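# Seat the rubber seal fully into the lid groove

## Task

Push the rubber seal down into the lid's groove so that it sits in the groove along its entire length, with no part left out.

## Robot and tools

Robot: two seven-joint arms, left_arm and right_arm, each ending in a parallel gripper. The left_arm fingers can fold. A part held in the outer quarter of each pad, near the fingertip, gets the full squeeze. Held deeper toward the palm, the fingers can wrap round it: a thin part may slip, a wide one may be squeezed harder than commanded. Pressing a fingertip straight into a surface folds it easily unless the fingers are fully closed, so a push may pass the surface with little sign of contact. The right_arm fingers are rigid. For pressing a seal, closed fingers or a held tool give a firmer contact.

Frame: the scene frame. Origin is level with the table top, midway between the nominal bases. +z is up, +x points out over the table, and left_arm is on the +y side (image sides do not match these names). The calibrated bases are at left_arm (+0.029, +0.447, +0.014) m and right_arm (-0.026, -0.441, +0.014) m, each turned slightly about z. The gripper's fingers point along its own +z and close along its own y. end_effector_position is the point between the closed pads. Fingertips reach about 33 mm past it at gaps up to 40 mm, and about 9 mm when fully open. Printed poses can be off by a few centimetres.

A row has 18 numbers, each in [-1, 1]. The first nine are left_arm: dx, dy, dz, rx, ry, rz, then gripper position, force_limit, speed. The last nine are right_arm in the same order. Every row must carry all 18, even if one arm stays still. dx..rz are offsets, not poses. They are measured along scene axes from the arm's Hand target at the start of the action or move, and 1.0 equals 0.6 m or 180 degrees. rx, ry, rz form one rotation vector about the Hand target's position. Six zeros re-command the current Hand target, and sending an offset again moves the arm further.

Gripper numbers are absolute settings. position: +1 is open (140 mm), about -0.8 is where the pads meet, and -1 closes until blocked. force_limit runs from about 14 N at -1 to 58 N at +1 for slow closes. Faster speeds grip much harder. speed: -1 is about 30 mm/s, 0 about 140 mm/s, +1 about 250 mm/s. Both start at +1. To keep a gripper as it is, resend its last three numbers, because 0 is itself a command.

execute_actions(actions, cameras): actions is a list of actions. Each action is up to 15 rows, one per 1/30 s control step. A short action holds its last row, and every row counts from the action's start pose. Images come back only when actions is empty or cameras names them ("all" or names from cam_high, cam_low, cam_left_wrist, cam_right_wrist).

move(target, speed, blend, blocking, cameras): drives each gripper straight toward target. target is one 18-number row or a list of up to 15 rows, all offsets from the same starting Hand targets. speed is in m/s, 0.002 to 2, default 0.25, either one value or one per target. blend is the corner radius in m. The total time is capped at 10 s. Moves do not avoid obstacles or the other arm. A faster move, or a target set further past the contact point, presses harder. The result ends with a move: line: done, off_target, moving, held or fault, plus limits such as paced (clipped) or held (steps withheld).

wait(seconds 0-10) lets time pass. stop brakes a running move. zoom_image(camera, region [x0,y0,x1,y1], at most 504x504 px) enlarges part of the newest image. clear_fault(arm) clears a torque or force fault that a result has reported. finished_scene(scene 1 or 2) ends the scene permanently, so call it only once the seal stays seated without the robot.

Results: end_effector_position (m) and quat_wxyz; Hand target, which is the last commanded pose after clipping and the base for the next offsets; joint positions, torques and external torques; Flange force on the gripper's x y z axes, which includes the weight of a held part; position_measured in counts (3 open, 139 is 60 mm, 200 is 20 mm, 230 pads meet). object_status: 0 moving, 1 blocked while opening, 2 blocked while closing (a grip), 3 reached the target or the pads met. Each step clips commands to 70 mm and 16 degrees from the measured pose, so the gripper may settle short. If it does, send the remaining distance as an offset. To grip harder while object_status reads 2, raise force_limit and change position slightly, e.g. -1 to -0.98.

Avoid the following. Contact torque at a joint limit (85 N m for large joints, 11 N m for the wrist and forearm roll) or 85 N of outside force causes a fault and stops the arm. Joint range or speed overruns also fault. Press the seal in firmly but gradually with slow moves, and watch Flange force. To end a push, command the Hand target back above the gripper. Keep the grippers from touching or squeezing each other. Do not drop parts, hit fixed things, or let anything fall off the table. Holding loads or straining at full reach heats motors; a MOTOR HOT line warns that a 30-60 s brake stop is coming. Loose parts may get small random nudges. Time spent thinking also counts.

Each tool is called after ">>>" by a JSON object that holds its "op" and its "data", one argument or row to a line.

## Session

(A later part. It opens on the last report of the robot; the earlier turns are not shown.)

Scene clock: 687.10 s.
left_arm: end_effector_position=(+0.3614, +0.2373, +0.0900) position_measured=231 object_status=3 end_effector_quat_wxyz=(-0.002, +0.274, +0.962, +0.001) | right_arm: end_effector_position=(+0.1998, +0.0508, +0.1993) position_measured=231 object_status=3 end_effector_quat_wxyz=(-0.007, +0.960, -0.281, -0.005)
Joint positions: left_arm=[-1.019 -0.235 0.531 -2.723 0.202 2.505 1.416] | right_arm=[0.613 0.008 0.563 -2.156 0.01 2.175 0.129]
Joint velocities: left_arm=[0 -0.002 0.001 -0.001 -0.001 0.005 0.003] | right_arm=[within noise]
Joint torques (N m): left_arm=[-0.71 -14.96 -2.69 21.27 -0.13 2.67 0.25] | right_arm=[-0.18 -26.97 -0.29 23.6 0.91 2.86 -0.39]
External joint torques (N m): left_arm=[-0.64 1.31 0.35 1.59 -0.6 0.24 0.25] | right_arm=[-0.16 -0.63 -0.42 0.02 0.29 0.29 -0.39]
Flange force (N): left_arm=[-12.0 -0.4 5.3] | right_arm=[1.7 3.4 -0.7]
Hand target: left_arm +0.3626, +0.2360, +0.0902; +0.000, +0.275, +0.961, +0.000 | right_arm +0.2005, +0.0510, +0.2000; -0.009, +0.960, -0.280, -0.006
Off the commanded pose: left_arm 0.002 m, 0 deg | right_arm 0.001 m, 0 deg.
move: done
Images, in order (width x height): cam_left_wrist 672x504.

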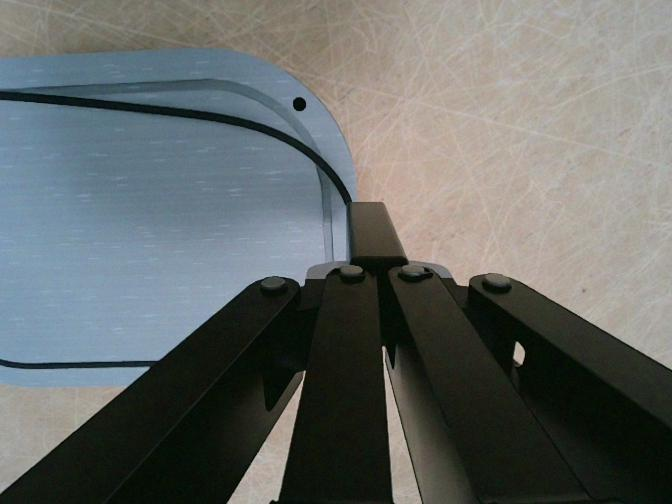

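>>> {"op": "move", "data": {
  "target": [
    [0.0263,0.0145,-0.03,0,0,0,-1,-0.1,-1,0,0,0,0,0,0,-1,-0.1,-1],
    [0.0263,0.0145,-0.077,0,0,0,-1,-0.1,-1,0,0,0,0,0,0,-1,-0.1,-1],
    [0.0195,0.0012,-0.077,0,0,0,-1,-0.1,-1,0,0,0,0,0,0,-1,-0.1,-1]
  ],
  "speed": [0.1,0.03,0.02],
  "cameras": ["cam_left_wrist","cam_right_wrist"]
}}

Scene clock: 700.83 s.
left_arm: end_effector_position=(+0.3734, +0.2382, +0.0439) position_measured=231 object_status=3 end_effector_quat_wxyz=(-0.002, +0.278, +0.961, +0.000) | right_arm: end_effector_position=(+0.1998, +0.0508, +0.1993) position_measured=231 object_status=3 end_effector_quat_wxyz=(-0.007, +0.960, -0.281, -0.005)
Joint positions: left_arm=[-1.081 -0.057 0.596 -2.714 0.068 2.662 1.541] | right_arm=[0.613 0.008 0.563 -2.156 0.01 2.175 0.129]
Joint velocities: left_arm=[-0.001 -0.001 -0.001 -0.001 -0.002 0 -0.005] | right_arm=[within noise]
Joint torques (N m): left_arm=[-0.5 -17.39 -1.23 19.03 -0.17 2.71 -0.22] | right_arm=[-0.14 -27 -0.24 23.6 0.93 2.88 -0.37]
External joint torques (N m): left_arm=[-0.48 1.49 -0.4 1.51 -0.54 0.28 -0.22] | right_arm=[-0.08 -0.48 -0.33 -0.19 0.31 0.27 -0.37]
Flange force (N): left_arm=[-10.8 -1.6 7.8] | right_arm=[1.6 3.6 -0.3]
Hand target: left_arm +0.3743, +0.2367, +0.0440; +0.000, +0.275, +0.961, +0.000 | right_arm +0.2005, +0.0510, +0.2000; -0.009, +0.960, -0.280, -0.006
Off the commanded pose: left_arm 0.002 m, 0 deg | right_arm 0.001 m, 0 deg.
move: done
Images, in order (width x height): cam_left_wrist 672x504, cam_right_wrist 672x504.

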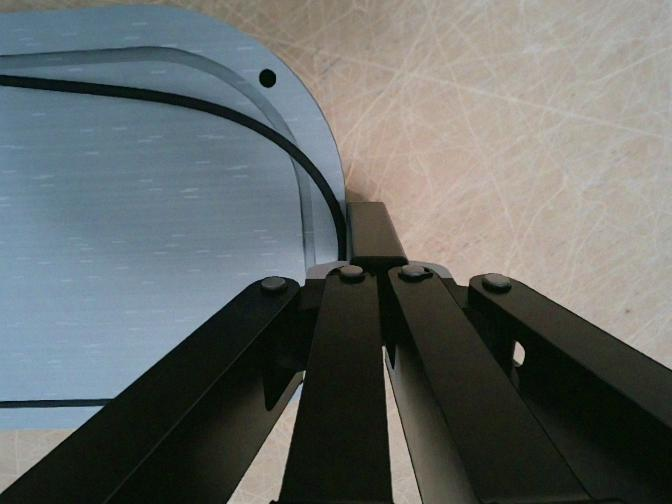

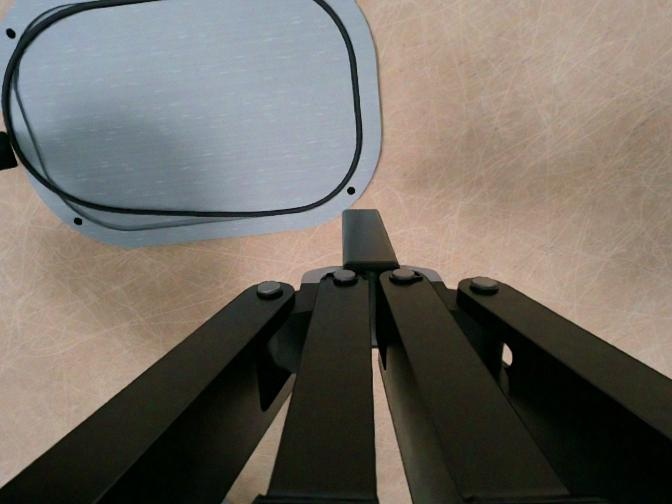

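>>> {"op": "move", "data": {
  "target": [
    [0,0,0.0115,0,0,0,-1,-0.1,-1,0,0,0,0,0,0,-1,-0.1,-1],
    [-0.0135,-0.0262,0.0115,0,0,0,-1,-0.1,-1,0,0,0,0,0,0,-1,-0.1,-1]
  ],
  "speed": [0.02,0.02],
  "cameras": ["cam_left_wrist","cam_right_wrist"]
}}

>>> {"op": "zoom_image", "data": {
  "camera": "cam_right_wrist",
  "region": [0, 0, 400, 260]
}}

Scene clock: 707.33 s.
left_arm: end_effector_position=(+0.3672, +0.2208, +0.0514) position_measured=231 object_status=3 end_effector_quat_wxyz=(+0.002, +0.278, +0.960, -0.001) | right_arm: end_effector_position=(+0.1998, +0.0508, +0.1993) position_measured=231 object_status=3 end_effector_quat_wxyz=(-0.007, +0.960, -0.281, -0.005)
Joint positions: left_arm=[-1.092 -0.075 0.564 -2.708 0.083 2.647 1.487] | right_arm=[0.613 0.008 0.563 -2.156 0.01 2.175 0.129]
Joint velocities: left_arm=[0.002 0 0.001 0 0.001 0.001 -0.005] | right_arm=[within noise]
Joint torques (N m): left_arm=[-0.15 -17.91 -1.34 19.49 -0.19 2.29 -0.23] | right_arm=[-0.13 -26.96 -0.3 23.57 0.94 2.87 -0.32]
External joint torques (N m): left_arm=[-0.24 1.24 -0.4 1.56 -0.57 -0.17 -0.23] | right_arm=[-0.02 -0.52 -0.35 -0.12 0.32 0.28 -0.32]
Flange force (N): left_arm=[-10.1 -1.8 4.8] | right_arm=[1.4 3.5 -0.4]
Hand target: left_arm +0.3662, +0.2210, +0.0509; +0.000, +0.275, +0.961, +0.000 | right_arm +0.2005, +0.0510, +0.2000; -0.009, +0.960, -0.280, -0.006
Off the commanded pose: left_arm 0.001 m, 0 deg | right_arm 0.001 m, 0 deg.
move: done
Images, in order (width x height): cam_left_wrist 672x504, cam_right_wrist 672x504.

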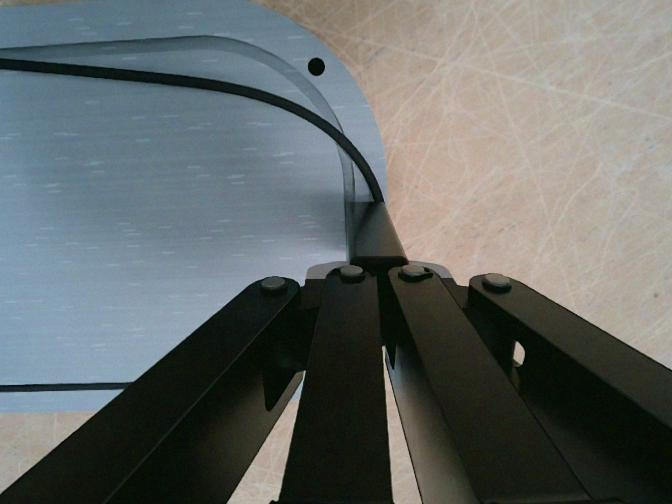

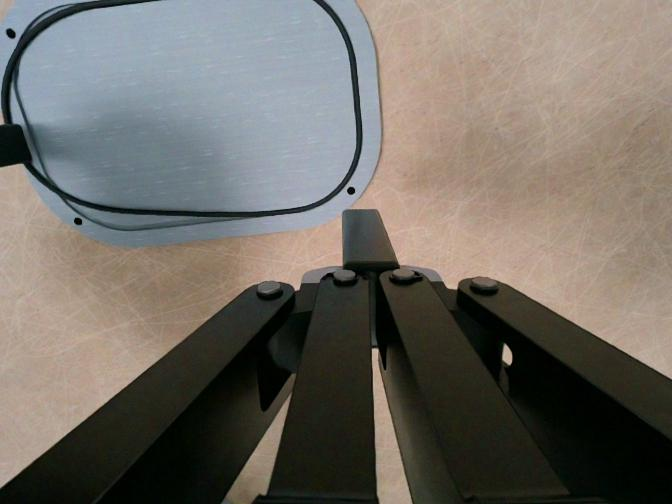

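Scaled by 1.260 from the camera's 672x504 image, which has a finer 960x720 frame.

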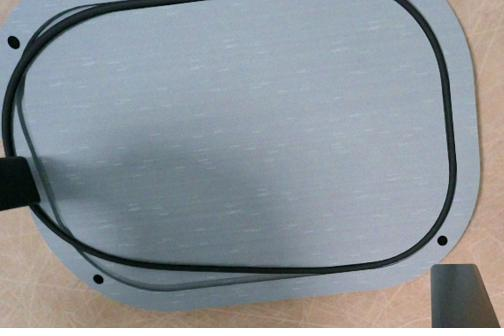

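>>> {"op": "move", "data": {
  "target": [
    [0.03,0.06,0.005,0,0,0,-1,-0.1,-1,0,0,0,0,0,0,-1,-0.1,-1],
    [0.03,0.06,0.25,0,0,0,-1,-0.1,-1,0,0,0,0,0,0,-1,-0.1,-1],
    [-0.02,-0.03,0.25,0,0,0,-1,-0.1,-1,0,0,0,0,0,0,-1,-0.1,-1]
  ],
  "speed": 0.15,
  "blend": 0.005,
  "cameras": ["all"]
}}

Scene clock: 736.80 s.
left_arm: end_effector_position=(+0.3550, +0.2024, +0.2013) position_measured=231 object_status=3 end_effector_quat_wxyz=(+0.002, +0.279, +0.960, -0.001) | right_arm: end_effector_position=(+0.1998, +0.0508, +0.1993) position_measured=231 object_status=3 end_effector_quat_wxyz=(-0.007, +0.960, -0.281, -0.005)
Joint positions: left_arm=[-0.991 -0.42 0.382 -2.565 0.185 2.168 1.346] | right_arm=[0.613 0.008 0.563 -2.156 0.01 2.175 0.129]
Joint velocities: left_arm=[0 0 0 0.001 0 0 -0.006] | right_arm=[within noise]
Joint torques (N m): left_arm=[0.29 -13.39 -4.61 25 0.06 2.28 -0.2] | right_arm=[-0.15 -26.96 -0.32 23.63 0.93 2.87 -0.31]
External joint torques (N m): left_arm=[0.33 1.29 -0.29 1.86 -0.6 -0.16 -0.2] | right_arm=[-0.03 -0.53 -0.34 -0.06 0.31 0.28 -0.31]
Flange force (N): left_arm=[-9.4 -1.9 -1.7] | right_arm=[1.4 3.3 -0.5]
Hand target: left_arm +0.3542, +0.2030, +0.2009; +0.000, +0.275, +0.961, +0.000 | right_arm +0.2005, +0.0510, +0.2000; -0.009, +0.960, -0.280, -0.006
Off the commanded pose: left_arm 0.001 m, 1 deg | right_arm 0.001 m, 0 deg.
move: done

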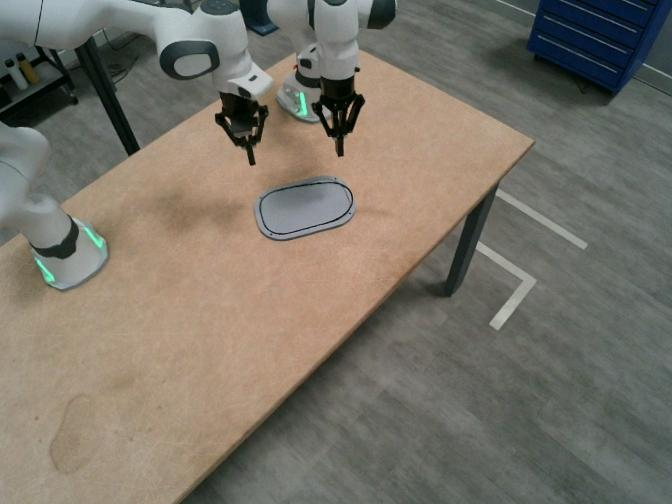

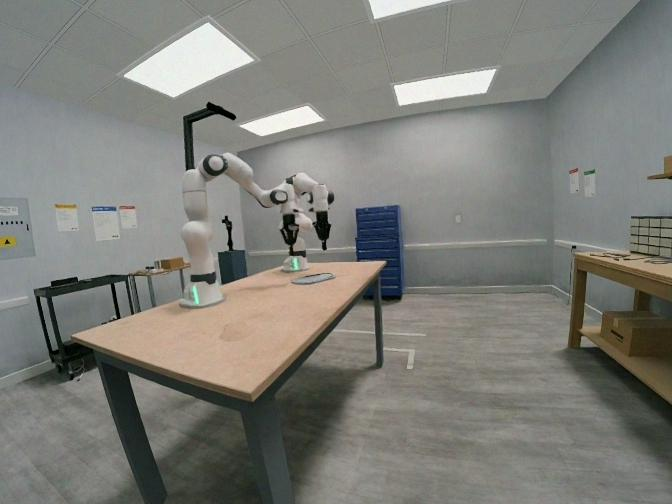

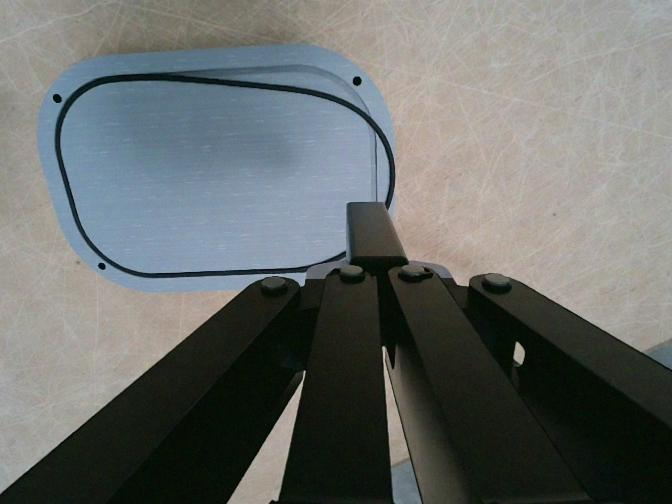

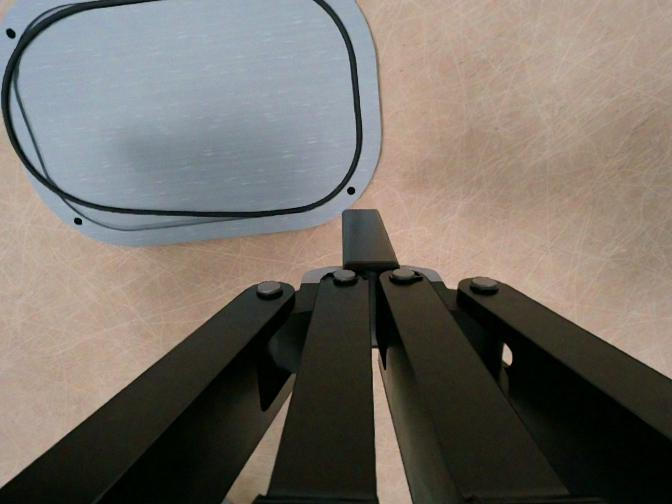

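>>> {"op": "move", "data": {
  "target": [
    [-0.2,0.3,0.08,0,0,0,-1,-0.1,-1,0,0,0,0,0,0,-1,-0.1,-1],
    [-0.2,0.3,0.08,0,0,0,-1,-0.1,-1,0.1,0.265,-0.06,0,0,0,-1,-0.1,-1]
  ],
  "speed": 0.2,
  "cameras": ["cam_right_wrist"]
}}

Scene clock: 760.50 s.
left_arm: end_effector_position=(+0.2349, +0.3819, +0.2492) position_measured=231 object_status=3 end_effector_quat_wxyz=(+0.001, +0.273, +0.962, -0.001) | right_arm: end_effector_position=(+0.2611, +0.2105, +0.1650) position_measured=231 object_status=3 end_effector_quat_wxyz=(-0.011, +0.961, -0.277, -0.005)
Joint positions: left_arm=[-0.699 -1.265 0.338 -2.893 0.321 1.643 1.461] | right_arm=[0.839 0.598 0.458 -1.46 -0.266 2.015 0.287]
Joint velocities: left_arm=[within noise] | right_arm=[0 0 -0.001 0 -0.001 -0.004 0.004]
Joint torques (N m): left_arm=[-0.17 7.12 -6.9 23.83 1.05 2.29 0.27] | right_arm=[0.44 -46.73 7.66 24.46 0.65 2.26 0.13]
External joint torques (N m): left_arm=[-0.16 0.21 0.07 0.9 0.26 -0.15 0.27] | right_arm=[0.54 0.24 -0.45 0.89 -0.04 -0.33 0.13]
Flange force (N): left_arm=[-2.0 1.7 -2.5] | right_arm=[-1.9 -7.7 -1.2]
Hand target: left_arm +0.2342, +0.3830, +0.2489; +0.000, +0.275, +0.961, +0.000 | right_arm +0.2605, +0.2100, +0.1640; -0.009, +0.960, -0.280, -0.006
Off the commanded pose: left_arm 0.001 m, 0 deg | right_arm 0.001 m, 0 deg.
move: done
Images, in order (width x height): cam_right_wrist 672x504.

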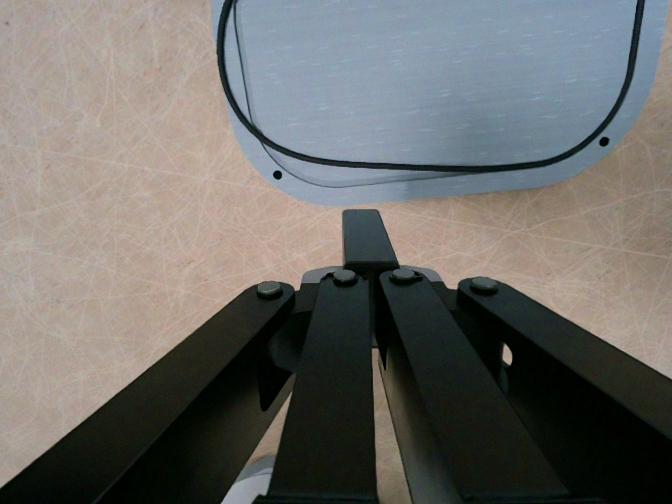

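>>> {"op": "move", "data": {
  "target": [
    [0,0,0,0,0,0,-1,-0.1,-1,0.0122,-0.0735,-0.17,0,0,0,-1,-0.1,-1],
    [0,0,0,0,0,0,-1,-0.1,-1,0.0122,-0.0735,-0.1942,0,0,0,-1,-0.1,-1],
    [0,0,0,0,0,0,-1,-0.1,-1,-0.0132,-0.0608,-0.1942,0,0,0,-1,-0.1,-1],
    [0,0,0,0,0,0,-1,-0.1,-1,-0.0028,-0.066,-0.18,0,0,0,-1,-0.1,-1],
    [0,0,0,0,0,0,-1,-0.1,-1,-0.0297,-0.0528,-0.1858,0,0,0,-1,-0.1,-1]
  ],
  "speed": [0.15,0.05,0.02,0.06,0.06],
  "cameras": ["cam_right_wrist"]
}}

>>> {"op": "zoom_image", "data": {
  "camera": "cam_right_wrist",
  "region": [100, 60, 500, 300]
}}

Scene clock: 789.57 s.
left_arm: end_effector_position=(+0.2349, +0.3819, +0.2492) position_measured=231 object_status=3 end_effector_quat_wxyz=(+0.001, +0.273, +0.962, -0.001) | right_arm: end_effector_position=(+0.2431, +0.1772, +0.0528) position_measured=231 object_status=3 end_effector_quat_wxyz=(-0.008, +0.961, -0.276, -0.005)
Joint positions: left_arm=[-0.699 -1.265 0.338 -2.893 0.321 1.643 1.461] | right_arm=[0.841 0.622 0.407 -1.721 -0.297 2.295 0.323]
Joint velocities: left_arm=[within noise] | right_arm=[0 0 -0.001 0.001 0 0 0.007]
Joint torques (N m): left_arm=[-0.13 7.1 -6.89 23.86 1.06 2.27 0.28] | right_arm=[0.57 -45.76 8.2 22.16 0.58 2.76 0.12]
External joint torques (N m): left_arm=[-0.1 0.15 0.08 0.98 0.27 -0.17 0.28] | right_arm=[0.52 -0.13 0.11 0.59 0.02 0.2 0.12]
Flange force (N): left_arm=[-1.7 1.9 -2.7] | right_arm=[-1.3 -2.4 0.3]
Hand target: left_arm +0.2342, +0.3830, +0.2489; +0.000, +0.275, +0.961, +0.000 | right_arm +0.2427, +0.1783, +0.0526; -0.009, +0.960, -0.280, -0.006
Off the commanded pose: left_arm 0.001 m, 0 deg | right_arm 0.001 m, 0 deg.
move: done
Images, in order (width x height): cam_right_wrist 672x504.

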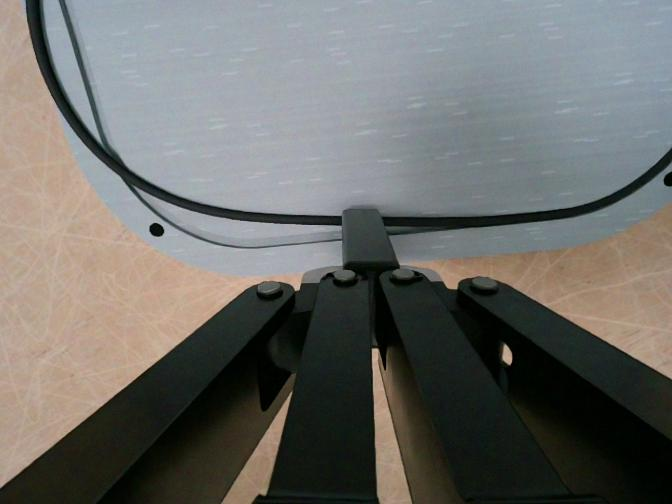

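Scaled by 1.260 from the camera's 672x504 image, which has a finer 960x720 frame.

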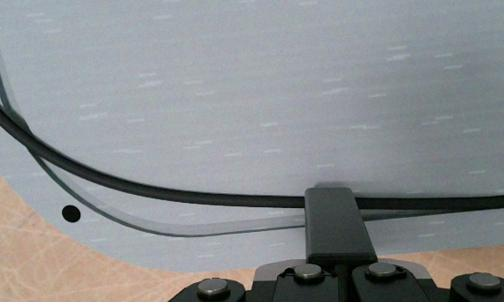

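>>> {"op": "move", "data": {
  "target": [
    [0,0,0,0,0,0,-1,-0.1,-1,-0.0147,-0.0485,0.003,0,0,0,-1,-0.1,-1],
    [0,0,0,0,0,0,-1,-0.1,-1,-0.0147,-0.0485,-0.0118,0,0,0,-1,-0.1,-1],
    [0,0,0,0,0,0,-1,-0.1,-1,-0.0312,-0.0403,-0.0135,0,0,0,-1,-0.1,-1],
    [0,0,0,0,0,0,-1,-0.1,-1,-0.0312,-0.0403,-0.0172,0,0,0,-1,-0.1,-1],
    [0,0,0,0,0,0,-1,-0.1,-1,-0.0312,-0.0403,0.003,0,0,0,-1,-0.1,-1]
  ],
  "speed": [0.1,0.05,0.012,0.02,0.06]
}}

>>> {"op": "move", "data": {
  "target": [
    [0,0,0,0,0,0,-1,-0.1,-1,0.0275,0.0143,0,0,0,0,-1,-0.1,-1],
    [0,0,0,0,0,0,-1,-0.1,-1,0.0275,0.0143,-0.0148,0,0,0,-1,-0.1,-1],
    [0,0,0,0,0,0,-1,-0.1,-1,0.011,0.0225,-0.0165,0,0,0,-1,-0.1,-1],
    [0,0,0,0,0,0,-1,-0.1,-1,0.011,0.0225,-0.0202,0,0,0,-1,-0.1,-1],
    [0,0,0,0,0,0,-1,-0.1,-1,0.011,0.0225,0,0,0,0,-1,-0.1,-1]
  ],
  "speed": [0.1,0.05,0.012,0.02,0.06]
}}

>>> {"op": "move", "data": {
  "target": [
    [0,0,0,0,0,0,-1,-0.1,-1,0.0275,0.0143,0,0,0,0,-1,-0.1,-1],
    [0,0,0,0,0,0,-1,-0.1,-1,0.0275,0.0143,-0.0148,0,0,0,-1,-0.1,-1],
    [0,0,0,0,0,0,-1,-0.1,-1,0.011,0.0225,-0.0165,0,0,0,-1,-0.1,-1],
    [0,0,0,0,0,0,-1,-0.1,-1,0.011,0.0225,-0.0202,0,0,0,-1,-0.1,-1],
    [0,0,0,0,0,0,-1,-0.1,-1,0.011,0.0225,0,0,0,0,-1,-0.1,-1]
  ],
  "speed": [0.1,0.05,0.012,0.02,0.06],
  "cameras": ["cam_right_wrist"]
}}

>>> {"op": "zoom_image", "data": {
  "camera": "cam_right_wrist",
  "region": [100, 60, 500, 300]
}}

Scene clock: 817.13 s.
left_arm: end_effector_position=(+0.2349, +0.3819, +0.2492) position_measured=231 object_status=3 end_effector_quat_wxyz=(+0.001, +0.273, +0.962, -0.001) | right_arm: end_effector_position=(+0.2237, +0.1546, +0.0533) position_measured=231 object_status=3 end_effector_quat_wxyz=(-0.009, +0.960, -0.279, -0.005)
Joint positions: left_arm=[-0.699 -1.265 0.338 -2.893 0.321 1.643 1.461] | right_arm=[0.83 0.541 0.413 -1.855 -0.279 2.356 0.339]
Joint velocities: left_arm=[within noise] | right_arm=[0 0.001 0 0 0 -0.005 -0.001]
Joint torques (N m): left_arm=[-0.12 7.1 -6.8 23.77 1.04 2.28 0.32] | right_arm=[-0.32 -43.28 7.68 21.53 0.85 2.26 -0.12]
External joint torques (N m): left_arm=[-0.12 0.18 0.17 0.82 0.25 -0.17 0.32] | right_arm=[-0.36 -0.34 0.37 0.35 0.31 -0.32 -0.12]
Flange force (N): left_arm=[-1.7 2.0 -2.2] | right_arm=[0.6 -0.7 -2.0]
Hand target: left_arm +0.2342, +0.3830, +0.2489; +0.000, +0.275, +0.961, +0.000 | right_arm +0.2240, +0.1541, +0.0544; -0.009, +0.960, -0.280, -0.006
Off the commanded pose: left_arm 0.001 m, 0 deg | right_arm 0.001 m, 0 deg.
move: done

Scene clock: 820.53 s.
left_arm: end_effector_position=(+0.2349, +0.3819, +0.2492) position_measured=231 object_status=3 end_effector_quat_wxyz=(+0.001, +0.273, +0.962, -0.001) | right_arm: end_effector_position=(+0.2301, +0.1678, +0.0529) position_measured=231 object_status=3 end_effector_quat_wxyz=(-0.009, +0.960, -0.278, -0.005)
Joint positions: left_arm=[-0.699 -1.265 0.338 -2.893 0.321 1.643 1.461] | right_arm=[0.848 0.58 0.401 -1.789 -0.282 2.328 0.335]
Joint velocities: left_arm=[within noise] | right_arm=[-0.001 0 0 0 0 -0.003 0]
Joint torques (N m): left_arm=[-0.17 7.1 -6.93 23.83 1.06 2.28 0.28] | right_arm=[-0.43 -44.86 7.89 21.85 0.85 2.35 -0.14]
External joint torques (N m): left_arm=[-0.16 0.21 0.04 0.86 0.26 -0.16 0.28] | right_arm=[-0.64 -0.33 0.17 0.38 0.3 -0.24 -0.14]
Flange force (N): left_arm=[-1.9 1.6 -2.5] | right_arm=[1.0 -0.7 -1.7]
Hand target: left_arm +0.2342, +0.3830, +0.2489; +0.000, +0.275, +0.961, +0.000 | right_arm +0.2306, +0.1676, +0.0544; -0.009, +0.960, -0.280, -0.006
Off the commanded pose: left_arm 0.001 m, 0 deg | right_arm 0.001 m, 0 deg.
move: done

Scene clock: 823.93 s.
left_arm: end_effector_position=(+0.2349, +0.3819, +0.2492) position_measured=231 object_status=3 end_effector_quat_wxyz=(+0.001, +0.273, +0.962, -0.001) | right_arm: end_effector_position=(+0.2367, +0.1813, +0.0529) position_measured=231 object_status=3 end_effector_quat_wxyz=(-0.009, +0.960, -0.278, -0.005)
Joint positions: left_arm=[-0.699 -1.265 0.338 -2.893 0.321 1.643 1.461] | right_arm=[0.866 0.62 0.391 -1.719 -0.284 2.299 0.331]
Joint velocities: left_arm=[within noise] | right_arm=[0 0.001 0.001 -0.001 0 -0.004 0.001]
Joint torques (N m): left_arm=[-0.1 7.1 -6.95 23.83 1.03 2.28 0.23] | right_arm=[-0.44 -46.28 8.21 22.06 0.9 2.31 -0.1]
External joint torques (N m): left_arm=[-0.07 0.21 0.01 0.84 0.24 -0.17 0.23] | right_arm=[-0.31 -0.19 0.52 0.26 0.33 -0.28 -0.1]
Flange force (N): left_arm=[-1.7 1.5 -2.4] | right_arm=[0.4 -0.8 -1.5]
Hand target: left_arm +0.2342, +0.3830, +0.2489; +0.000, +0.275, +0.961, +0.000 | right_arm +0.2372, +0.1811, +0.0544; -0.009, +0.960, -0.280, -0.006
Off the commanded pose: left_arm 0.001 m, 0 deg | right_arm 0.002 m, 0 deg.
move: done
Images, in order (width x height): cam_right_wrist 672x504.

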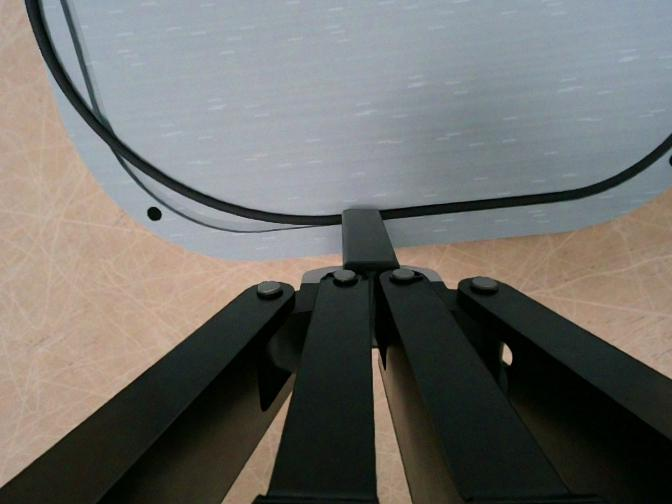

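Scaled by 1.260 from the camera's 672x504 image, which has a finer 960x720 frame.

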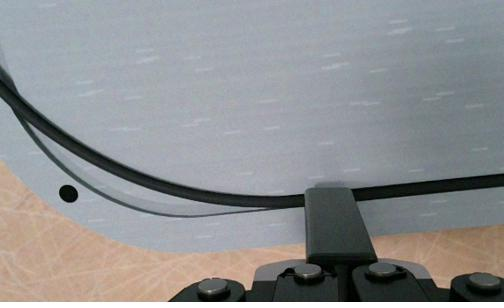

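>>> {"op": "move", "data": {
  "target": [
    [0,0,0,0,0,0,-1,-0.1,-1,0.0297,0.0132,0,0,0,0,-1,-0.1,-1],
    [0,0,0,0,0,0,-1,-0.1,-1,0.0297,0.0132,-0.0148,0,0,0,-1,-0.1,-1],
    [0,0,0,0,0,0,-1,-0.1,-1,0.011,0.0225,-0.0165,0,0,0,-1,-0.1,-1],
    [0,0,0,0,0,0,-1,-0.1,-1,0.011,0.0225,-0.0202,0,0,0,-1,-0.1,-1],
    [0,0,0,0,0,0,-1,-0.1,-1,0.011,0.0225,0,0,0,0,-1,-0.1,-1]
  ],
  "speed": [0.1,0.05,0.012,0.02,0.06]
}}

>>> {"op": "move", "data": {
  "target": [
    [0,0,0,0,0,0,-1,-0.1,-1,0.032,0.012,0,0,0,0,-1,-0.1,-1],
    [0,0,0,0,0,0,-1,-0.1,-1,0.032,0.012,-0.0148,0,0,0,-1,-0.1,-1],
    [0,0,0,0,0,0,-1,-0.1,-1,0.011,0.0225,-0.0165,0,0,0,-1,-0.1,-1],
    [0,0,0,0,0,0,-1,-0.1,-1,0.011,0.0225,-0.0202,0,0,0,-1,-0.1,-1],
    [0,0,0,0,0,0,-1,-0.1,-1,0.011,0.0225,0,0,0,0,-1,-0.1,-1]
  ],
  "speed": [0.1,0.05,0.012,0.02,0.06],
  "cameras": ["cam_right_wrist"]
}}

>>> {"op": "zoom_image", "data": {
  "camera": "cam_right_wrist",
  "region": [100, 60, 500, 300]
}}

Scene clock: 841.43 s.
left_arm: end_effector_position=(+0.2349, +0.3819, +0.2492) position_measured=231 object_status=3 end_effector_quat_wxyz=(+0.001, +0.273, +0.962, -0.001) | right_arm: end_effector_position=(+0.2434, +0.1948, +0.0529) position_measured=231 object_status=3 end_effector_quat_wxyz=(-0.009, +0.961, -0.278, -0.005)
Joint positions: left_arm=[-0.699 -1.265 0.338 -2.893 0.321 1.643 1.461] | right_arm=[0.884 0.662 0.381 -1.645 -0.287 2.268 0.325]
Joint velocities: left_arm=[within noise] | right_arm=[0.002 0 0.001 -0.001 0.001 -0.004 0]
Joint torques (N m): left_arm=[-0.13 7.12 -6.78 23.83 1.07 2.28 0.31] | right_arm=[-0.32 -47.76 8.37 22.32 0.91 2.24 -0.09]
External joint torques (N m): left_arm=[-0.1 0.2 0.17 0.92 0.27 -0.16 0.31] | right_arm=[-0.43 -0.35 0.32 0.38 0.33 -0.34 -0.08]
Flange force (N): left_arm=[-1.9 2.1 -2.5] | right_arm=[0.5 -1.1 -1.7]
Hand target: left_arm +0.2342, +0.3830, +0.2489; +0.000, +0.275, +0.961, +0.000 | right_arm +0.2438, +0.1946, +0.0544; -0.009, +0.960, -0.280, -0.006
Off the commanded pose: left_arm 0.001 m, 0 deg | right_arm 0.002 m, 0 deg.
move: done

Scene clock: 845.00 s.
left_arm: end_effector_position=(+0.2349, +0.3819, +0.2492) position_measured=231 object_status=3 end_effector_quat_wxyz=(+0.001, +0.273, +0.962, -0.001) | right_arm: end_effector_position=(+0.2502, +0.2082, +0.0529) position_measured=231 object_status=3 end_effector_quat_wxyz=(-0.009, +0.961, -0.278, -0.005)
Joint positions: left_arm=[-0.699 -1.265 0.338 -2.893 0.321 1.643 1.461] | right_arm=[0.902 0.706 0.371 -1.568 -0.288 2.235 0.318]
Joint velocities: left_arm=[within noise] | right_arm=[0.001 -0.001 0 -0.002 0.002 -0.005 0.001]
Joint torques (N m): left_arm=[-0.18 7.15 -6.94 23.84 1.04 2.26 0.3] | right_arm=[-0.12 -49.26 8.52 22.61 0.89 2.29 -0.03]
External joint torques (N m): left_arm=[-0.2 0.29 0.02 0.85 0.24 -0.19 0.3] | right_arm=[-0.29 -0.47 0.32 0.5 0.3 -0.28 -0.03]
Flange force (N): left_arm=[-2.2 1.5 -2.6] | right_arm=[0.2 -1.5 -1.6]
Hand target: left_arm +0.2342, +0.3830, +0.2489; +0.000, +0.275, +0.961, +0.000 | right_arm +0.2504, +0.2081, +0.0544; -0.009, +0.960, -0.280, -0.006
Off the commanded pose: left_arm 0.001 m, 0 deg | right_arm 0.002 m, 0 deg.
move: done
Images, in order (width x height): cam_right_wrist 672x504.

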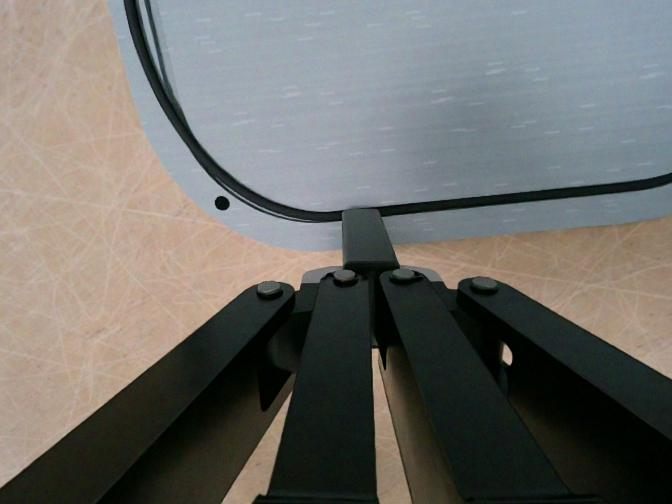

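Scaled by 1.260 from the camera's 672x504 image, which has a finer 960x720 frame.

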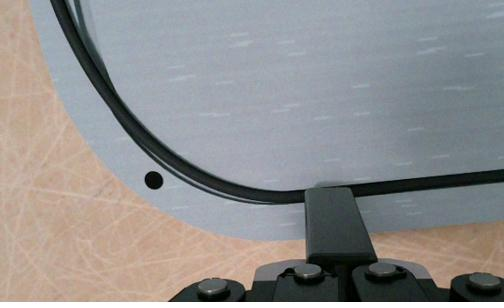

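>>> {"op": "move", "data": {
  "target": [
    [0,0,0,0,0,0,-1,-0.1,-1,0.0407,0.0355,0,0,0,0,-1,-0.1,-1],
    [0,0,0,0,0,0,-1,-0.1,-1,0.0407,0.0355,-0.0148,0,0,0,-1,-0.1,-1],
    [0,0,0,0,0,0,-1,-0.1,-1,0.0338,0.0428,-0.0165,0,0,0,-1,-0.1,-1],
    [0,0,0,0,0,0,-1,-0.1,-1,0.0338,0.0428,-0.0205,0,0,0,-1,-0.1,-1],
    [0,0,0,0,0,0,-1,-0.1,-1,0.0338,0.0428,0,0,0,0,-1,-0.1,-1],
    [0,0,0,0,0,0,-1,-0.1,-1,0.0738,0.059,0,0,0,0,-1,-0.1,-1],
    [0,0,0,0,0,0,-1,-0.1,-1,0.0738,0.059,-0.0148,0,0,0,-1,-0.1,-1],
    [0,0,0,0,0,0,-1,-0.1,-1,0.0697,0.0682,-0.0165,0,0,0,-1,-0.1,-1],
    [0,0,0,0,0,0,-1,-0.1,-1,0.0697,0.0682,-0.0207,0,0,0,-1,-0.1,-1],
    [0,0,0,0,0,0,-1,-0.1,-1,0.0697,0.0682,0,0,0,0,-1,-0.1,-1]
  ],
  "speed": [0.1,0.05,0.012,0.02,0.06,0.1,0.05,0.012,0.02,0.06],
  "cameras": ["cam_right_wrist"]
}}

>>> {"op": "zoom_image", "data": {
  "camera": "cam_right_wrist",
  "region": [100, 60, 500, 300]
}}

Scene clock: 869.27 s.
left_arm: end_effector_position=(+0.2349, +0.3819, +0.2492) position_measured=231 object_status=3 end_effector_quat_wxyz=(+0.001, +0.273, +0.962, -0.001) | right_arm: end_effector_position=(+0.2917, +0.2493, +0.0528) position_measured=231 object_status=3 end_effector_quat_wxyz=(-0.009, +0.960, -0.281, -0.005)
Joint positions: left_arm=[-0.699 -1.265 0.338 -2.893 0.321 1.643 1.461] | right_arm=[0.937 0.895 0.357 -1.229 -0.303 2.088 0.274]
Joint velocities: left_arm=[within noise] | right_arm=[0 0.001 -0.001 0 0 -0.004 0.001]
Joint torques (N m): left_arm=[-0.13 7.13 -6.86 23.83 1.01 2.28 0.25] | right_arm=[-0.28 -54.62 9.16 23.44 0.63 2.28 -0.28]
External joint torques (N m): left_arm=[-0.16 0.33 0.09 0.77 0.21 -0.18 0.25] | right_arm=[-0.42 -0.14 0.62 0.32 -0.04 -0.32 -0.28]
Flange force (N): left_arm=[-2.3 1.5 -2.3] | right_arm=[0.5 -2.3 -1.0]
Hand target: left_arm +0.2342, +0.3830, +0.2489; +0.000, +0.275, +0.961, +0.000 | right_arm +0.2922, +0.2491, +0.0544; -0.009, +0.960, -0.280, -0.006
Off the commanded pose: left_arm 0.001 m, 0 deg | right_arm 0.002 m, 0 deg.
move: done
Images, in order (width x height): cam_right_wrist 672x504.

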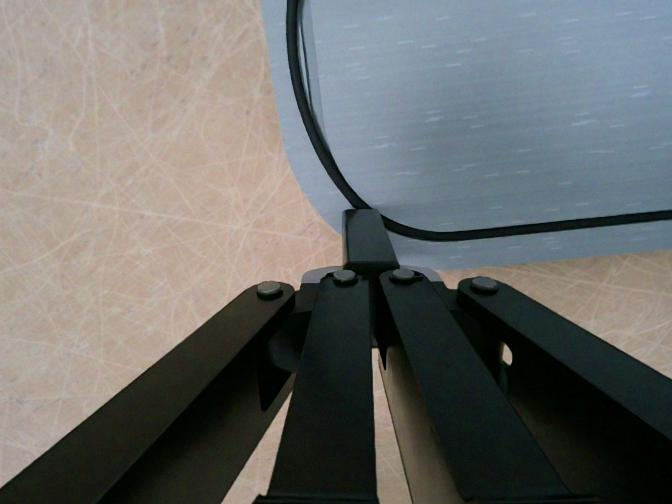

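Scaled by 1.260 from the camera's 672x504 image, which has a finer 960x720 frame.

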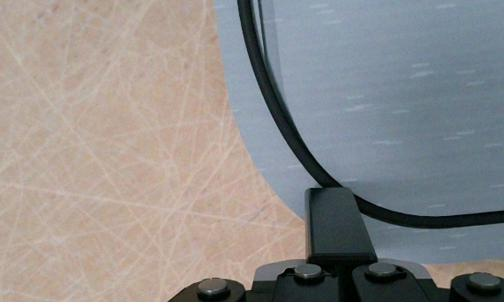

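>>> {"op": "move", "data": {
  "target": [
    [0,0,0,0,0,0,-1,-0.1,-1,0.052,-0.0008,0,0,0,0,-1,-0.1,-1],
    [0,0,0,0,0,0,-1,-0.1,-1,0.052,-0.0008,-0.0148,0,0,0,-1,-0.1,-1],
    [0,0,0,0,0,0,-1,-0.1,-1,0.0475,-0.0078,-0.0165,0,0,0,-1,-0.1,-1],
    [0,0,0,0,0,0,-1,-0.1,-1,0.0475,-0.0078,-0.0207,0,0,0,-1,-0.1,-1],
    [0,0,0,0,0,0,-1,-0.1,-1,0.0475,-0.0078,0,0,0,0,-1,-0.1,-1],
    [0,0,0,0,0,0,-1,-0.1,-1,0.0808,-0.0027,0,0,0,0,-1,-0.1,-1],
    [0,0,0,0,0,0,-1,-0.1,-1,0.0808,-0.0027,-0.0148,0,0,0,-1,-0.1,-1],
    [0,0,0,0,0,0,-1,-0.1,-1,0.0747,-0.0125,-0.0165,0,0,0,-1,-0.1,-1],
    [0,0,0,0,0,0,-1,-0.1,-1,0.0747,-0.0125,-0.0207,0,0,0,-1,-0.1,-1],
    [0,0,0,0,0,0,-1,-0.1,-1,0.0747,-0.0125,0,0,0,0,-1,-0.1,-1]
  ],
  "speed": [0.1,0.05,0.012,0.02,0.06,0.1,0.05,0.012,0.02,0.06],
  "cameras": ["cam_right_wrist"]
}}

>>> {"op": "zoom_image", "data": {
  "camera": "cam_right_wrist",
  "region": [100, 0, 500, 300]
}}

Scene clock: 898.13 s.
left_arm: end_effector_position=(+0.2349, +0.3819, +0.2492) position_measured=231 object_status=3 end_effector_quat_wxyz=(+0.001, +0.273, +0.962, -0.001) | right_arm: end_effector_position=(+0.3371, +0.2421, +0.0533) position_measured=231 object_status=3 end_effector_quat_wxyz=(-0.009, +0.960, -0.280, -0.005)
Joint positions: left_arm=[-0.699 -1.265 0.338 -2.893 0.321 1.643 1.461] | right_arm=[0.898 0.954 0.358 -1.119 -0.312 2.039 0.206]
Joint velocities: left_arm=[within noise] | right_arm=[-0.001 0 0.001 0.001 0 -0.004 0.001]
Joint torques (N m): left_arm=[-0.1 7.18 -6.84 23.83 1.03 2.28 0.27] | right_arm=[-0.29 -55.99 9.1 23.52 0.79 2.33 -0.13]
External joint torques (N m): left_arm=[-0.13 0.27 0.13 0.86 0.24 -0.16 0.27] | right_arm=[-0.19 -0.54 0.79 0.39 0.11 -0.25 -0.12]
Flange force (N): left_arm=[-2.2 1.8 -2.4] | right_arm=[0.2 -1.2 -1.5]
Hand target: left_arm +0.2342, +0.3830, +0.2489; +0.000, +0.275, +0.961, +0.000 | right_arm +0.3370, +0.2416, +0.0544; -0.009, +0.960, -0.280, -0.006
Off the commanded pose: left_arm 0.001 m, 0 deg | right_arm 0.001 m, 0 deg.
move: done
Images, in order (width x height): cam_right_wrist 672x504.

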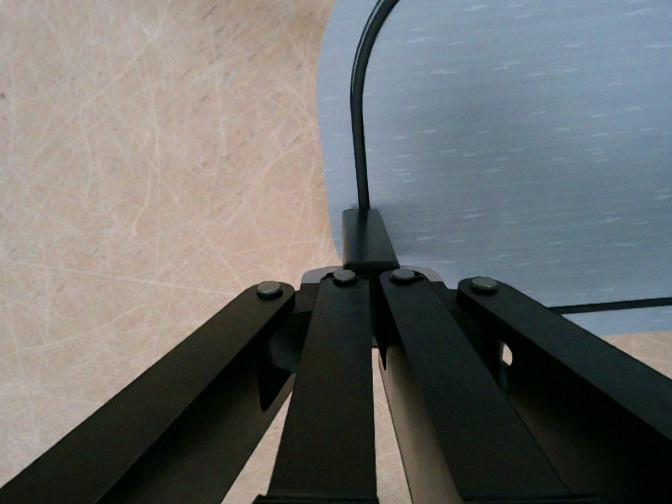

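Scaled by 1.260 from the camera's 672x504 image, which has a finer 960x720 frame.

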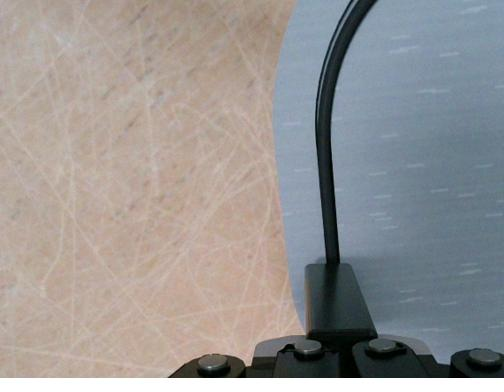

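>>> {"op": "move", "data": {
  "target": [
    [0,0,0,0,0,0,-1,-0.1,-1,0.044,-0.0168,-0.002,0,0,0,-1,-0.1,-1],
    [0,0,0,0,0,0,-1,-0.1,-1,0.044,-0.0168,-0.0207,0,0,0,-1,-0.1,-1],
    [0,0,0,0,0,0,-1,-0.1,-1,0.044,-0.0168,-0.002,0,0,0,-1,-0.1,-1],
    [0,0,0,0,0,0,-1,-0.1,-1,0.0682,-0.0303,-0.002,0,0,0,-1,-0.1,-1],
    [0,0,0,0,0,0,-1,-0.1,-1,0.0682,-0.0303,-0.0215,0,0,0,-1,-0.1,-1],
    [0,0,0,0,0,0,-1,-0.1,-1,0.0682,-0.0303,-0.002,0,0,0,-1,-0.1,-1],
    [0,0,0,0,0,0,-1,-0.1,-1,0.089,-0.0375,-0.002,0,0,0,-1,-0.1,-1],
    [0,0,0,0,0,0,-1,-0.1,-1,0.089,-0.0375,-0.0215,0,0,0,-1,-0.1,-1],
    [0,0,0,0,0,0,-1,-0.1,-1,0.089,-0.0375,-0.002,0,0,0,-1,-0.1,-1]
  ],
  "speed": [0.1,0.03,0.06,0.1,0.03,0.06,0.1,0.03,0.06],
  "cameras": ["cam_right_wrist"]
}}

>>> {"op": "zoom_image", "data": {
  "camera": "cam_right_wrist",
  "region": [200, 0, 600, 300]
}}

Scene clock: 916.50 s.
left_arm: end_effector_position=(+0.2349, +0.3819, +0.2492) position_measured=231 object_status=3 end_effector_quat_wxyz=(+0.001, +0.273, +0.962, -0.001) | right_arm: end_effector_position=(+0.3901, +0.2193, +0.0515) position_measured=231 object_status=3 end_effector_quat_wxyz=(-0.009, +0.959, -0.283, -0.006)
Joint positions: left_arm=[-0.699 -1.265 0.338 -2.893 0.321 1.643 1.461] | right_arm=[0.83 0.996 0.366 -1.05 -0.32 2.008 0.134]
Joint velocities: left_arm=[within noise] | right_arm=[0.001 -0.002 -0.001 0.001 0 -0.006 0]
Joint torques (N m): left_arm=[-0.14 7.09 -6.88 23.75 1.02 2.28 0.28] | right_arm=[0.05 -56.72 9.15 23.6 0.67 2.21 -0.34]
External joint torques (N m): left_arm=[-0.15 0.18 0.07 0.73 0.21 -0.18 0.28] | right_arm=[-0.05 -0.24 0.62 0.33 -0.03 -0.39 -0.34]
Flange force (N): left_arm=[-1.5 1.5 -2.2] | right_arm=[0.0 0.0 0.0]
Hand target: left_arm +0.2342, +0.3830, +0.2489; +0.000, +0.275, +0.961, +0.000 | right_arm +0.3904, +0.2191, +0.0532; -0.009, +0.960, -0.280, -0.006
Off the commanded pose: left_arm 0.001 m, 0 deg | right_arm 0.002 m, 0 deg.
move: done
Images, in order (width x height): cam_right_wrist 672x504.

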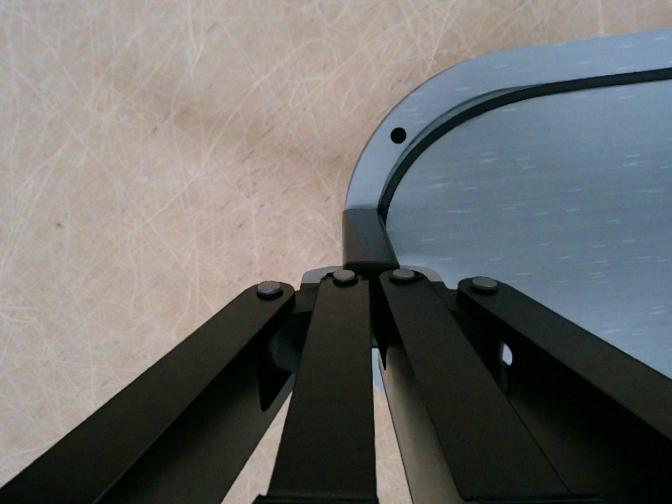

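Scaled by 1.260 from the camera's 672x504 image, which has a finer 960x720 frame.

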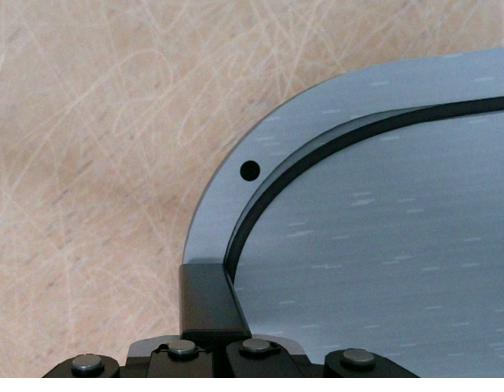

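>>> {"op": "move", "data": {
  "target": [
    [0,0,0,0,0,0,-1,-0.1,-1,0.0187,-0.024,0.001,0,0,0,-1,-0.1,-1],
    [0,0,0,0,0,0,-1,-0.1,-1,0.0187,-0.024,-0.0135,0,0,0,-1,-0.1,-1],
    [0,0,0,0,0,0,-1,-0.1,-1,0.025,-0.0187,-0.0155,0,0,0,-1,-0.1,-1],
    [0,0,0,0,0,0,-1,-0.1,-1,0.025,-0.0187,-0.0195,0,0,0,-1,-0.1,-1],
    [0,0,0,0,0,0,-1,-0.1,-1,0.025,-0.0187,0.001,0,0,0,-1,-0.1,-1],
    [0,0,0,0,0,0,-1,-0.1,-1,0.0347,-0.0513,0.001,0,0,0,-1,-0.1,-1],
    [0,0,0,0,0,0,-1,-0.1,-1,0.0347,-0.0513,-0.0135,0,0,0,-1,-0.1,-1],
    [0,0,0,0,0,0,-1,-0.1,-1,0.0458,-0.0482,-0.0155,0,0,0,-1,-0.1,-1],
    [0,0,0,0,0,0,-1,-0.1,-1,0.0458,-0.0482,-0.0195,0,0,0,-1,-0.1,-1],
    [0,0,0,0,0,0,-1,-0.1,-1,0.0458,-0.0482,0.001,0,0,0,-1,-0.1,-1]
  ],
  "speed": [0.1,0.05,0.012,0.02,0.06,0.1,0.05,0.012,0.02,0.06],
  "cameras": ["cam_right_wrist"]
}}

>>> {"op": "zoom_image", "data": {
  "camera": "cam_right_wrist",
  "region": [200, 0, 600, 300]
}}

Scene clock: 942.20 s.
left_arm: end_effector_position=(+0.2349, +0.3819, +0.2492) position_measured=231 object_status=3 end_effector_quat_wxyz=(+0.001, +0.273, +0.962, -0.001) | right_arm: end_effector_position=(+0.4175, +0.1905, +0.0523) position_measured=231 object_status=3 end_effector_quat_wxyz=(-0.009, +0.959, -0.283, -0.006)
Joint positions: left_arm=[-0.699 -1.265 0.338 -2.893 0.321 1.643 1.461] | right_arm=[0.756 0.956 0.384 -1.127 -0.33 2.038 0.096]
Joint velocities: left_arm=[within noise] | right_arm=[-0.001 0 0 0.001 -0.001 -0.005 -0.001]
Joint torques (N m): left_arm=[-0.11 7.15 -6.84 23.84 1.07 2.27 0.27] | right_arm=[-0.11 -55.79 9.64 23.43 0.67 2.29 -0.34]
External joint torques (N m): left_arm=[-0.08 0.27 0.13 0.86 0.28 -0.18 0.27] | right_arm=[-0.2 -0.63 0.67 0.54 -0.02 -0.3 -0.34]
Flange force (N): left_arm=[-2.1 2.0 -2.4] | right_arm=[0.7 -2.4 -1.7]
Hand target: left_arm +0.2342, +0.3830, +0.2489; +0.000, +0.275, +0.961, +0.000 | right_arm +0.4179, +0.1901, +0.0538; -0.009, +0.960, -0.280, -0.006
Off the commanded pose: left_arm 0.001 m, 0 deg | right_arm 0.002 m, 0 deg.
move: done
Images, in order (width x height): cam_right_wrist 672x504.

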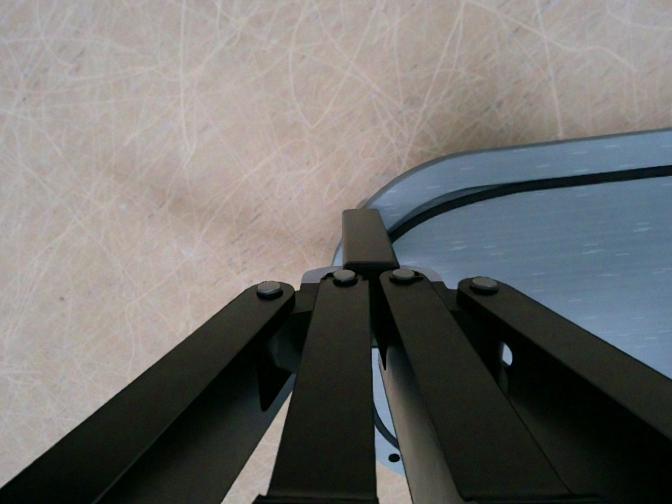

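Scaled by 1.260 from the camera's 672x504 image, which has a finer 960x720 frame.

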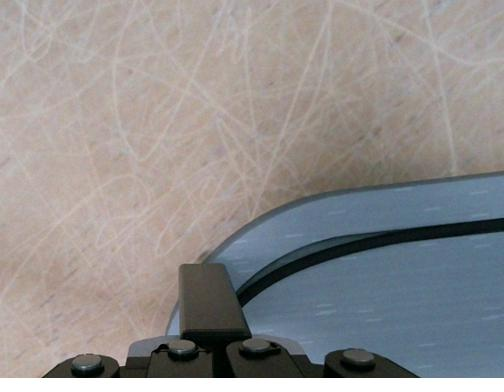

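>>> {"op": "move", "data": {
  "target": [
    [0,0,0,0,0,0,-1,-0.1,-1,-0.0033,-0.0317,0,0,0,0,-1,-0.1,-1],
    [0,0,0,0,0,0,-1,-0.1,-1,-0.0033,-0.0317,-0.0145,0,0,0,-1,-0.1,-1],
    [0,0,0,0,0,0,-1,-0.1,-1,0.0072,-0.0314,-0.0165,0,0,0,-1,-0.1,-1],
    [0,0,0,0,0,0,-1,-0.1,-1,0.0072,-0.0314,-0.0205,0,0,0,-1,-0.1,-1],
    [0,0,0,0,0,0,-1,-0.1,-1,0.0072,-0.0314,0,0,0,0,-1,-0.1,-1],
    [0,0,0,0,0,0,-1,-0.1,-1,-0.0073,-0.0665,0,0,0,0,-1,-0.1,-1],
    [0,0,0,0,0,0,-1,-0.1,-1,-0.0073,-0.0665,-0.0145,0,0,0,-1,-0.1,-1],
    [0,0,0,0,0,0,-1,-0.1,-1,-0.0005,-0.0692,-0.0165,0,0,0,-1,-0.1,-1],
    [0,0,0,0,0,0,-1,-0.1,-1,-0.0005,-0.0692,-0.0205,0,0,0,-1,-0.1,-1],
    [0,0,0,0,0,0,-1,-0.1,-1,-0.0005,-0.0692,0,0,0,0,-1,-0.1,-1],
    [0,0,0,0,0,0,-1,-0.1,-1,-0.006,-0.0322,0.08,0,0,0,-1,-0.1,-1]
  ],
  "speed": [0.1,0.05,0.015,0.02,0.06,0.1,0.05,0.015,0.02,0.06,0.15]
}}

>>> {"op": "move", "data": {
  "target": [0,0,0,0,0,0,-1,-0.1,-1,-0.11,0,0.15,0,0,0,-1,-0.1,-1],
  "speed": 0.15,
  "cameras": ["all"]
}}

>>> {"op": "zoom_image", "data": {
  "camera": "cam_right_wrist",
  "region": [200, 0, 600, 300]
}}

>>> {"op": "zoom_image", "data": {
  "camera": "cam_high",
  "region": [240, 160, 370, 250]
}}

Scene clock: 961.43 s.
left_arm: end_effector_position=(+0.2349, +0.3819, +0.2492) position_measured=231 object_status=3 end_effector_quat_wxyz=(+0.001, +0.273, +0.962, -0.001) | right_arm: end_effector_position=(+0.4150, +0.1713, +0.1026) position_measured=231 object_status=3 end_effector_quat_wxyz=(-0.010, +0.960, -0.280, -0.004)
Joint positions: left_arm=[-0.699 -1.265 0.338 -2.893 0.321 1.643 1.461] | right_arm=[0.699 0.823 0.422 -1.242 -0.323 2.015 0.089]
Joint velocities: left_arm=[within noise] | right_arm=[0 0.001 0 0.002 -0.001 -0.004 -0.002]
Joint torques (N m): left_arm=[-0.11 7.15 -6.84 23.8 1.03 2.27 0.33] | right_arm=[0.06 -52.58 9.61 23.96 0.76 2.23 -0.12]
External joint torques (N m): left_arm=[-0.12 0.19 0.12 0.85 0.24 -0.17 0.33] | right_arm=[-0.1 0.28 0.27 0.74 0.06 -0.38 -0.12]
Flange force (N): left_arm=[-1.7 1.9 -2.4] | right_arm=[0.7 -7.4 -1.0]
Hand target: left_arm +0.2342, +0.3830, +0.2489; +0.000, +0.275, +0.961, +0.000 | right_arm +0.4143, +0.1708, +0.1018; -0.009, +0.960, -0.280, -0.006
Off the commanded pose: left_arm 0.001 m, 0 deg | right_arm 0.001 m, 0 deg.
move: done

Scene clock: 963.00 s.
left_arm: end_effector_position=(+0.2349, +0.3819, +0.2492) position_measured=231 object_status=3 end_effector_quat_wxyz=(+0.001, +0.273, +0.962, -0.001) | right_arm: end_effector_position=(+0.3494, +0.1718, +0.1923) position_measured=231 object_status=3 end_effector_quat_wxyz=(-0.010, +0.961, -0.276, -0.004)
Joint positions: left_arm=[-0.699 -1.265 0.338 -2.893 0.321 1.643 1.461] | right_arm=[0.707 0.606 0.473 -1.378 -0.268 1.938 0.147]
Joint velocities: left_arm=[within noise] | right_arm=[-0.001 -0.001 -0.001 0.001 0 -0.002 0.005]
Joint torques (N m): left_arm=[-0.14 7.17 -6.91 23.8 1.04 2.29 0.3] | right_arm=[0.04 -47.7 8.04 23.8 1.02 2.27 0.13]
External joint torques (N m): left_arm=[-0.12 0.24 0.07 0.88 0.25 -0.15 0.3] | right_arm=[0.06 -0.36 -0.23 0.1 0.3 -0.32 0.13]
Flange force (N): left_arm=[-2.1 1.8 -2.5] | right_arm=[-0.2 0.0 -1.1]
Hand target: left_arm +0.2342, +0.3830, +0.2489; +0.000, +0.275, +0.961, +0.000 | right_arm +0.3483, +0.1708, +0.1918; -0.009, +0.960, -0.280, -0.006
Off the commanded pose: left_arm 0.001 m, 0 deg | right_arm 0.002 m, 1 deg.
move: done

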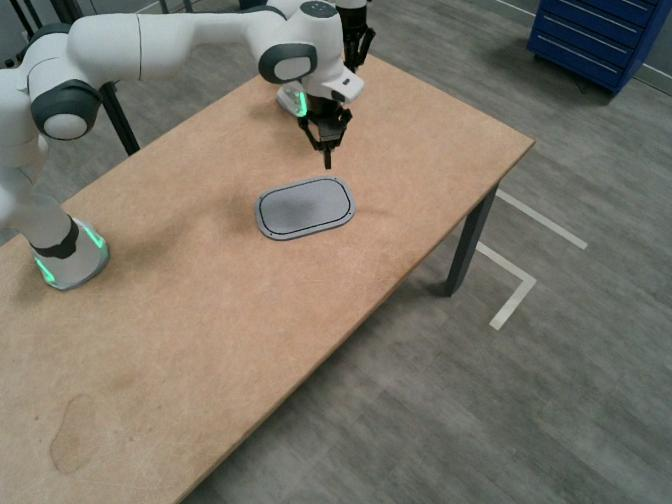

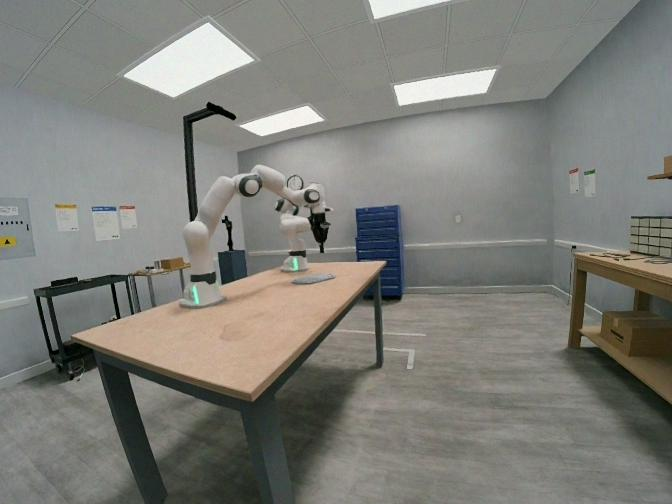

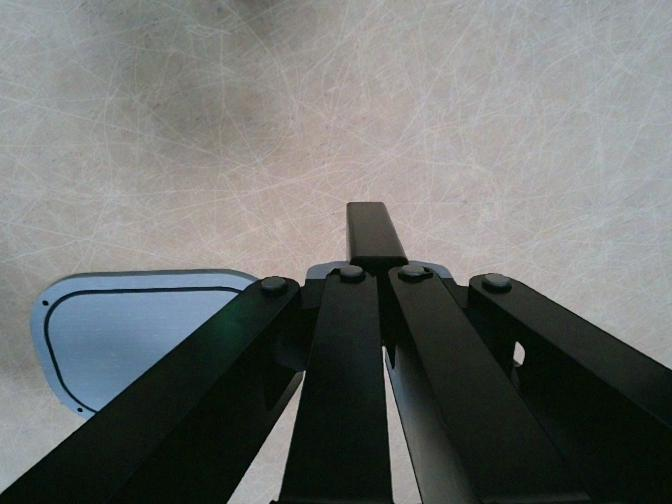

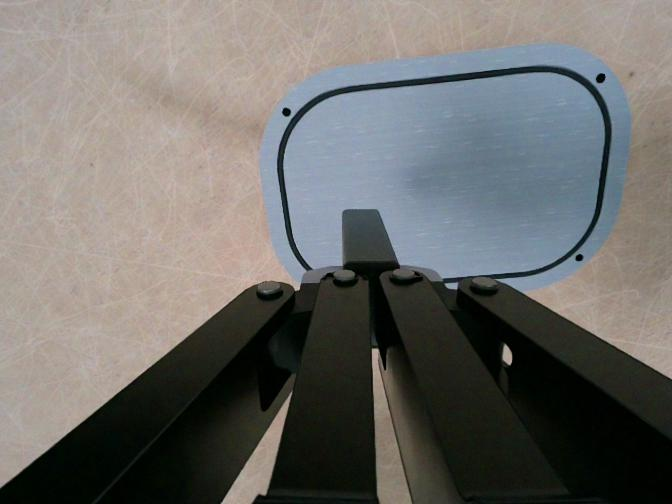

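Scaled by 1.260 from the camera's 672x504 image, which has a finer 960x720 frame.

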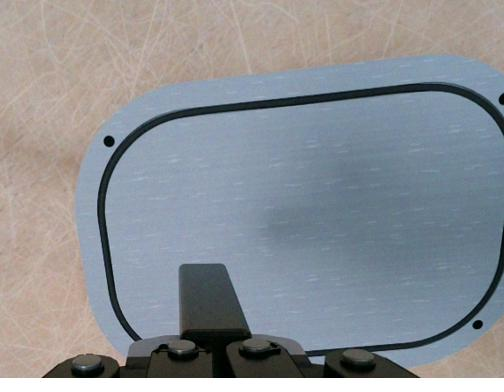

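Scaled by 3.877 from the camera's 672x504 image, which has a finer 960x720 frame.

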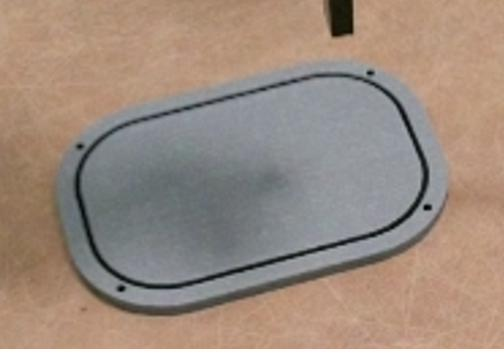

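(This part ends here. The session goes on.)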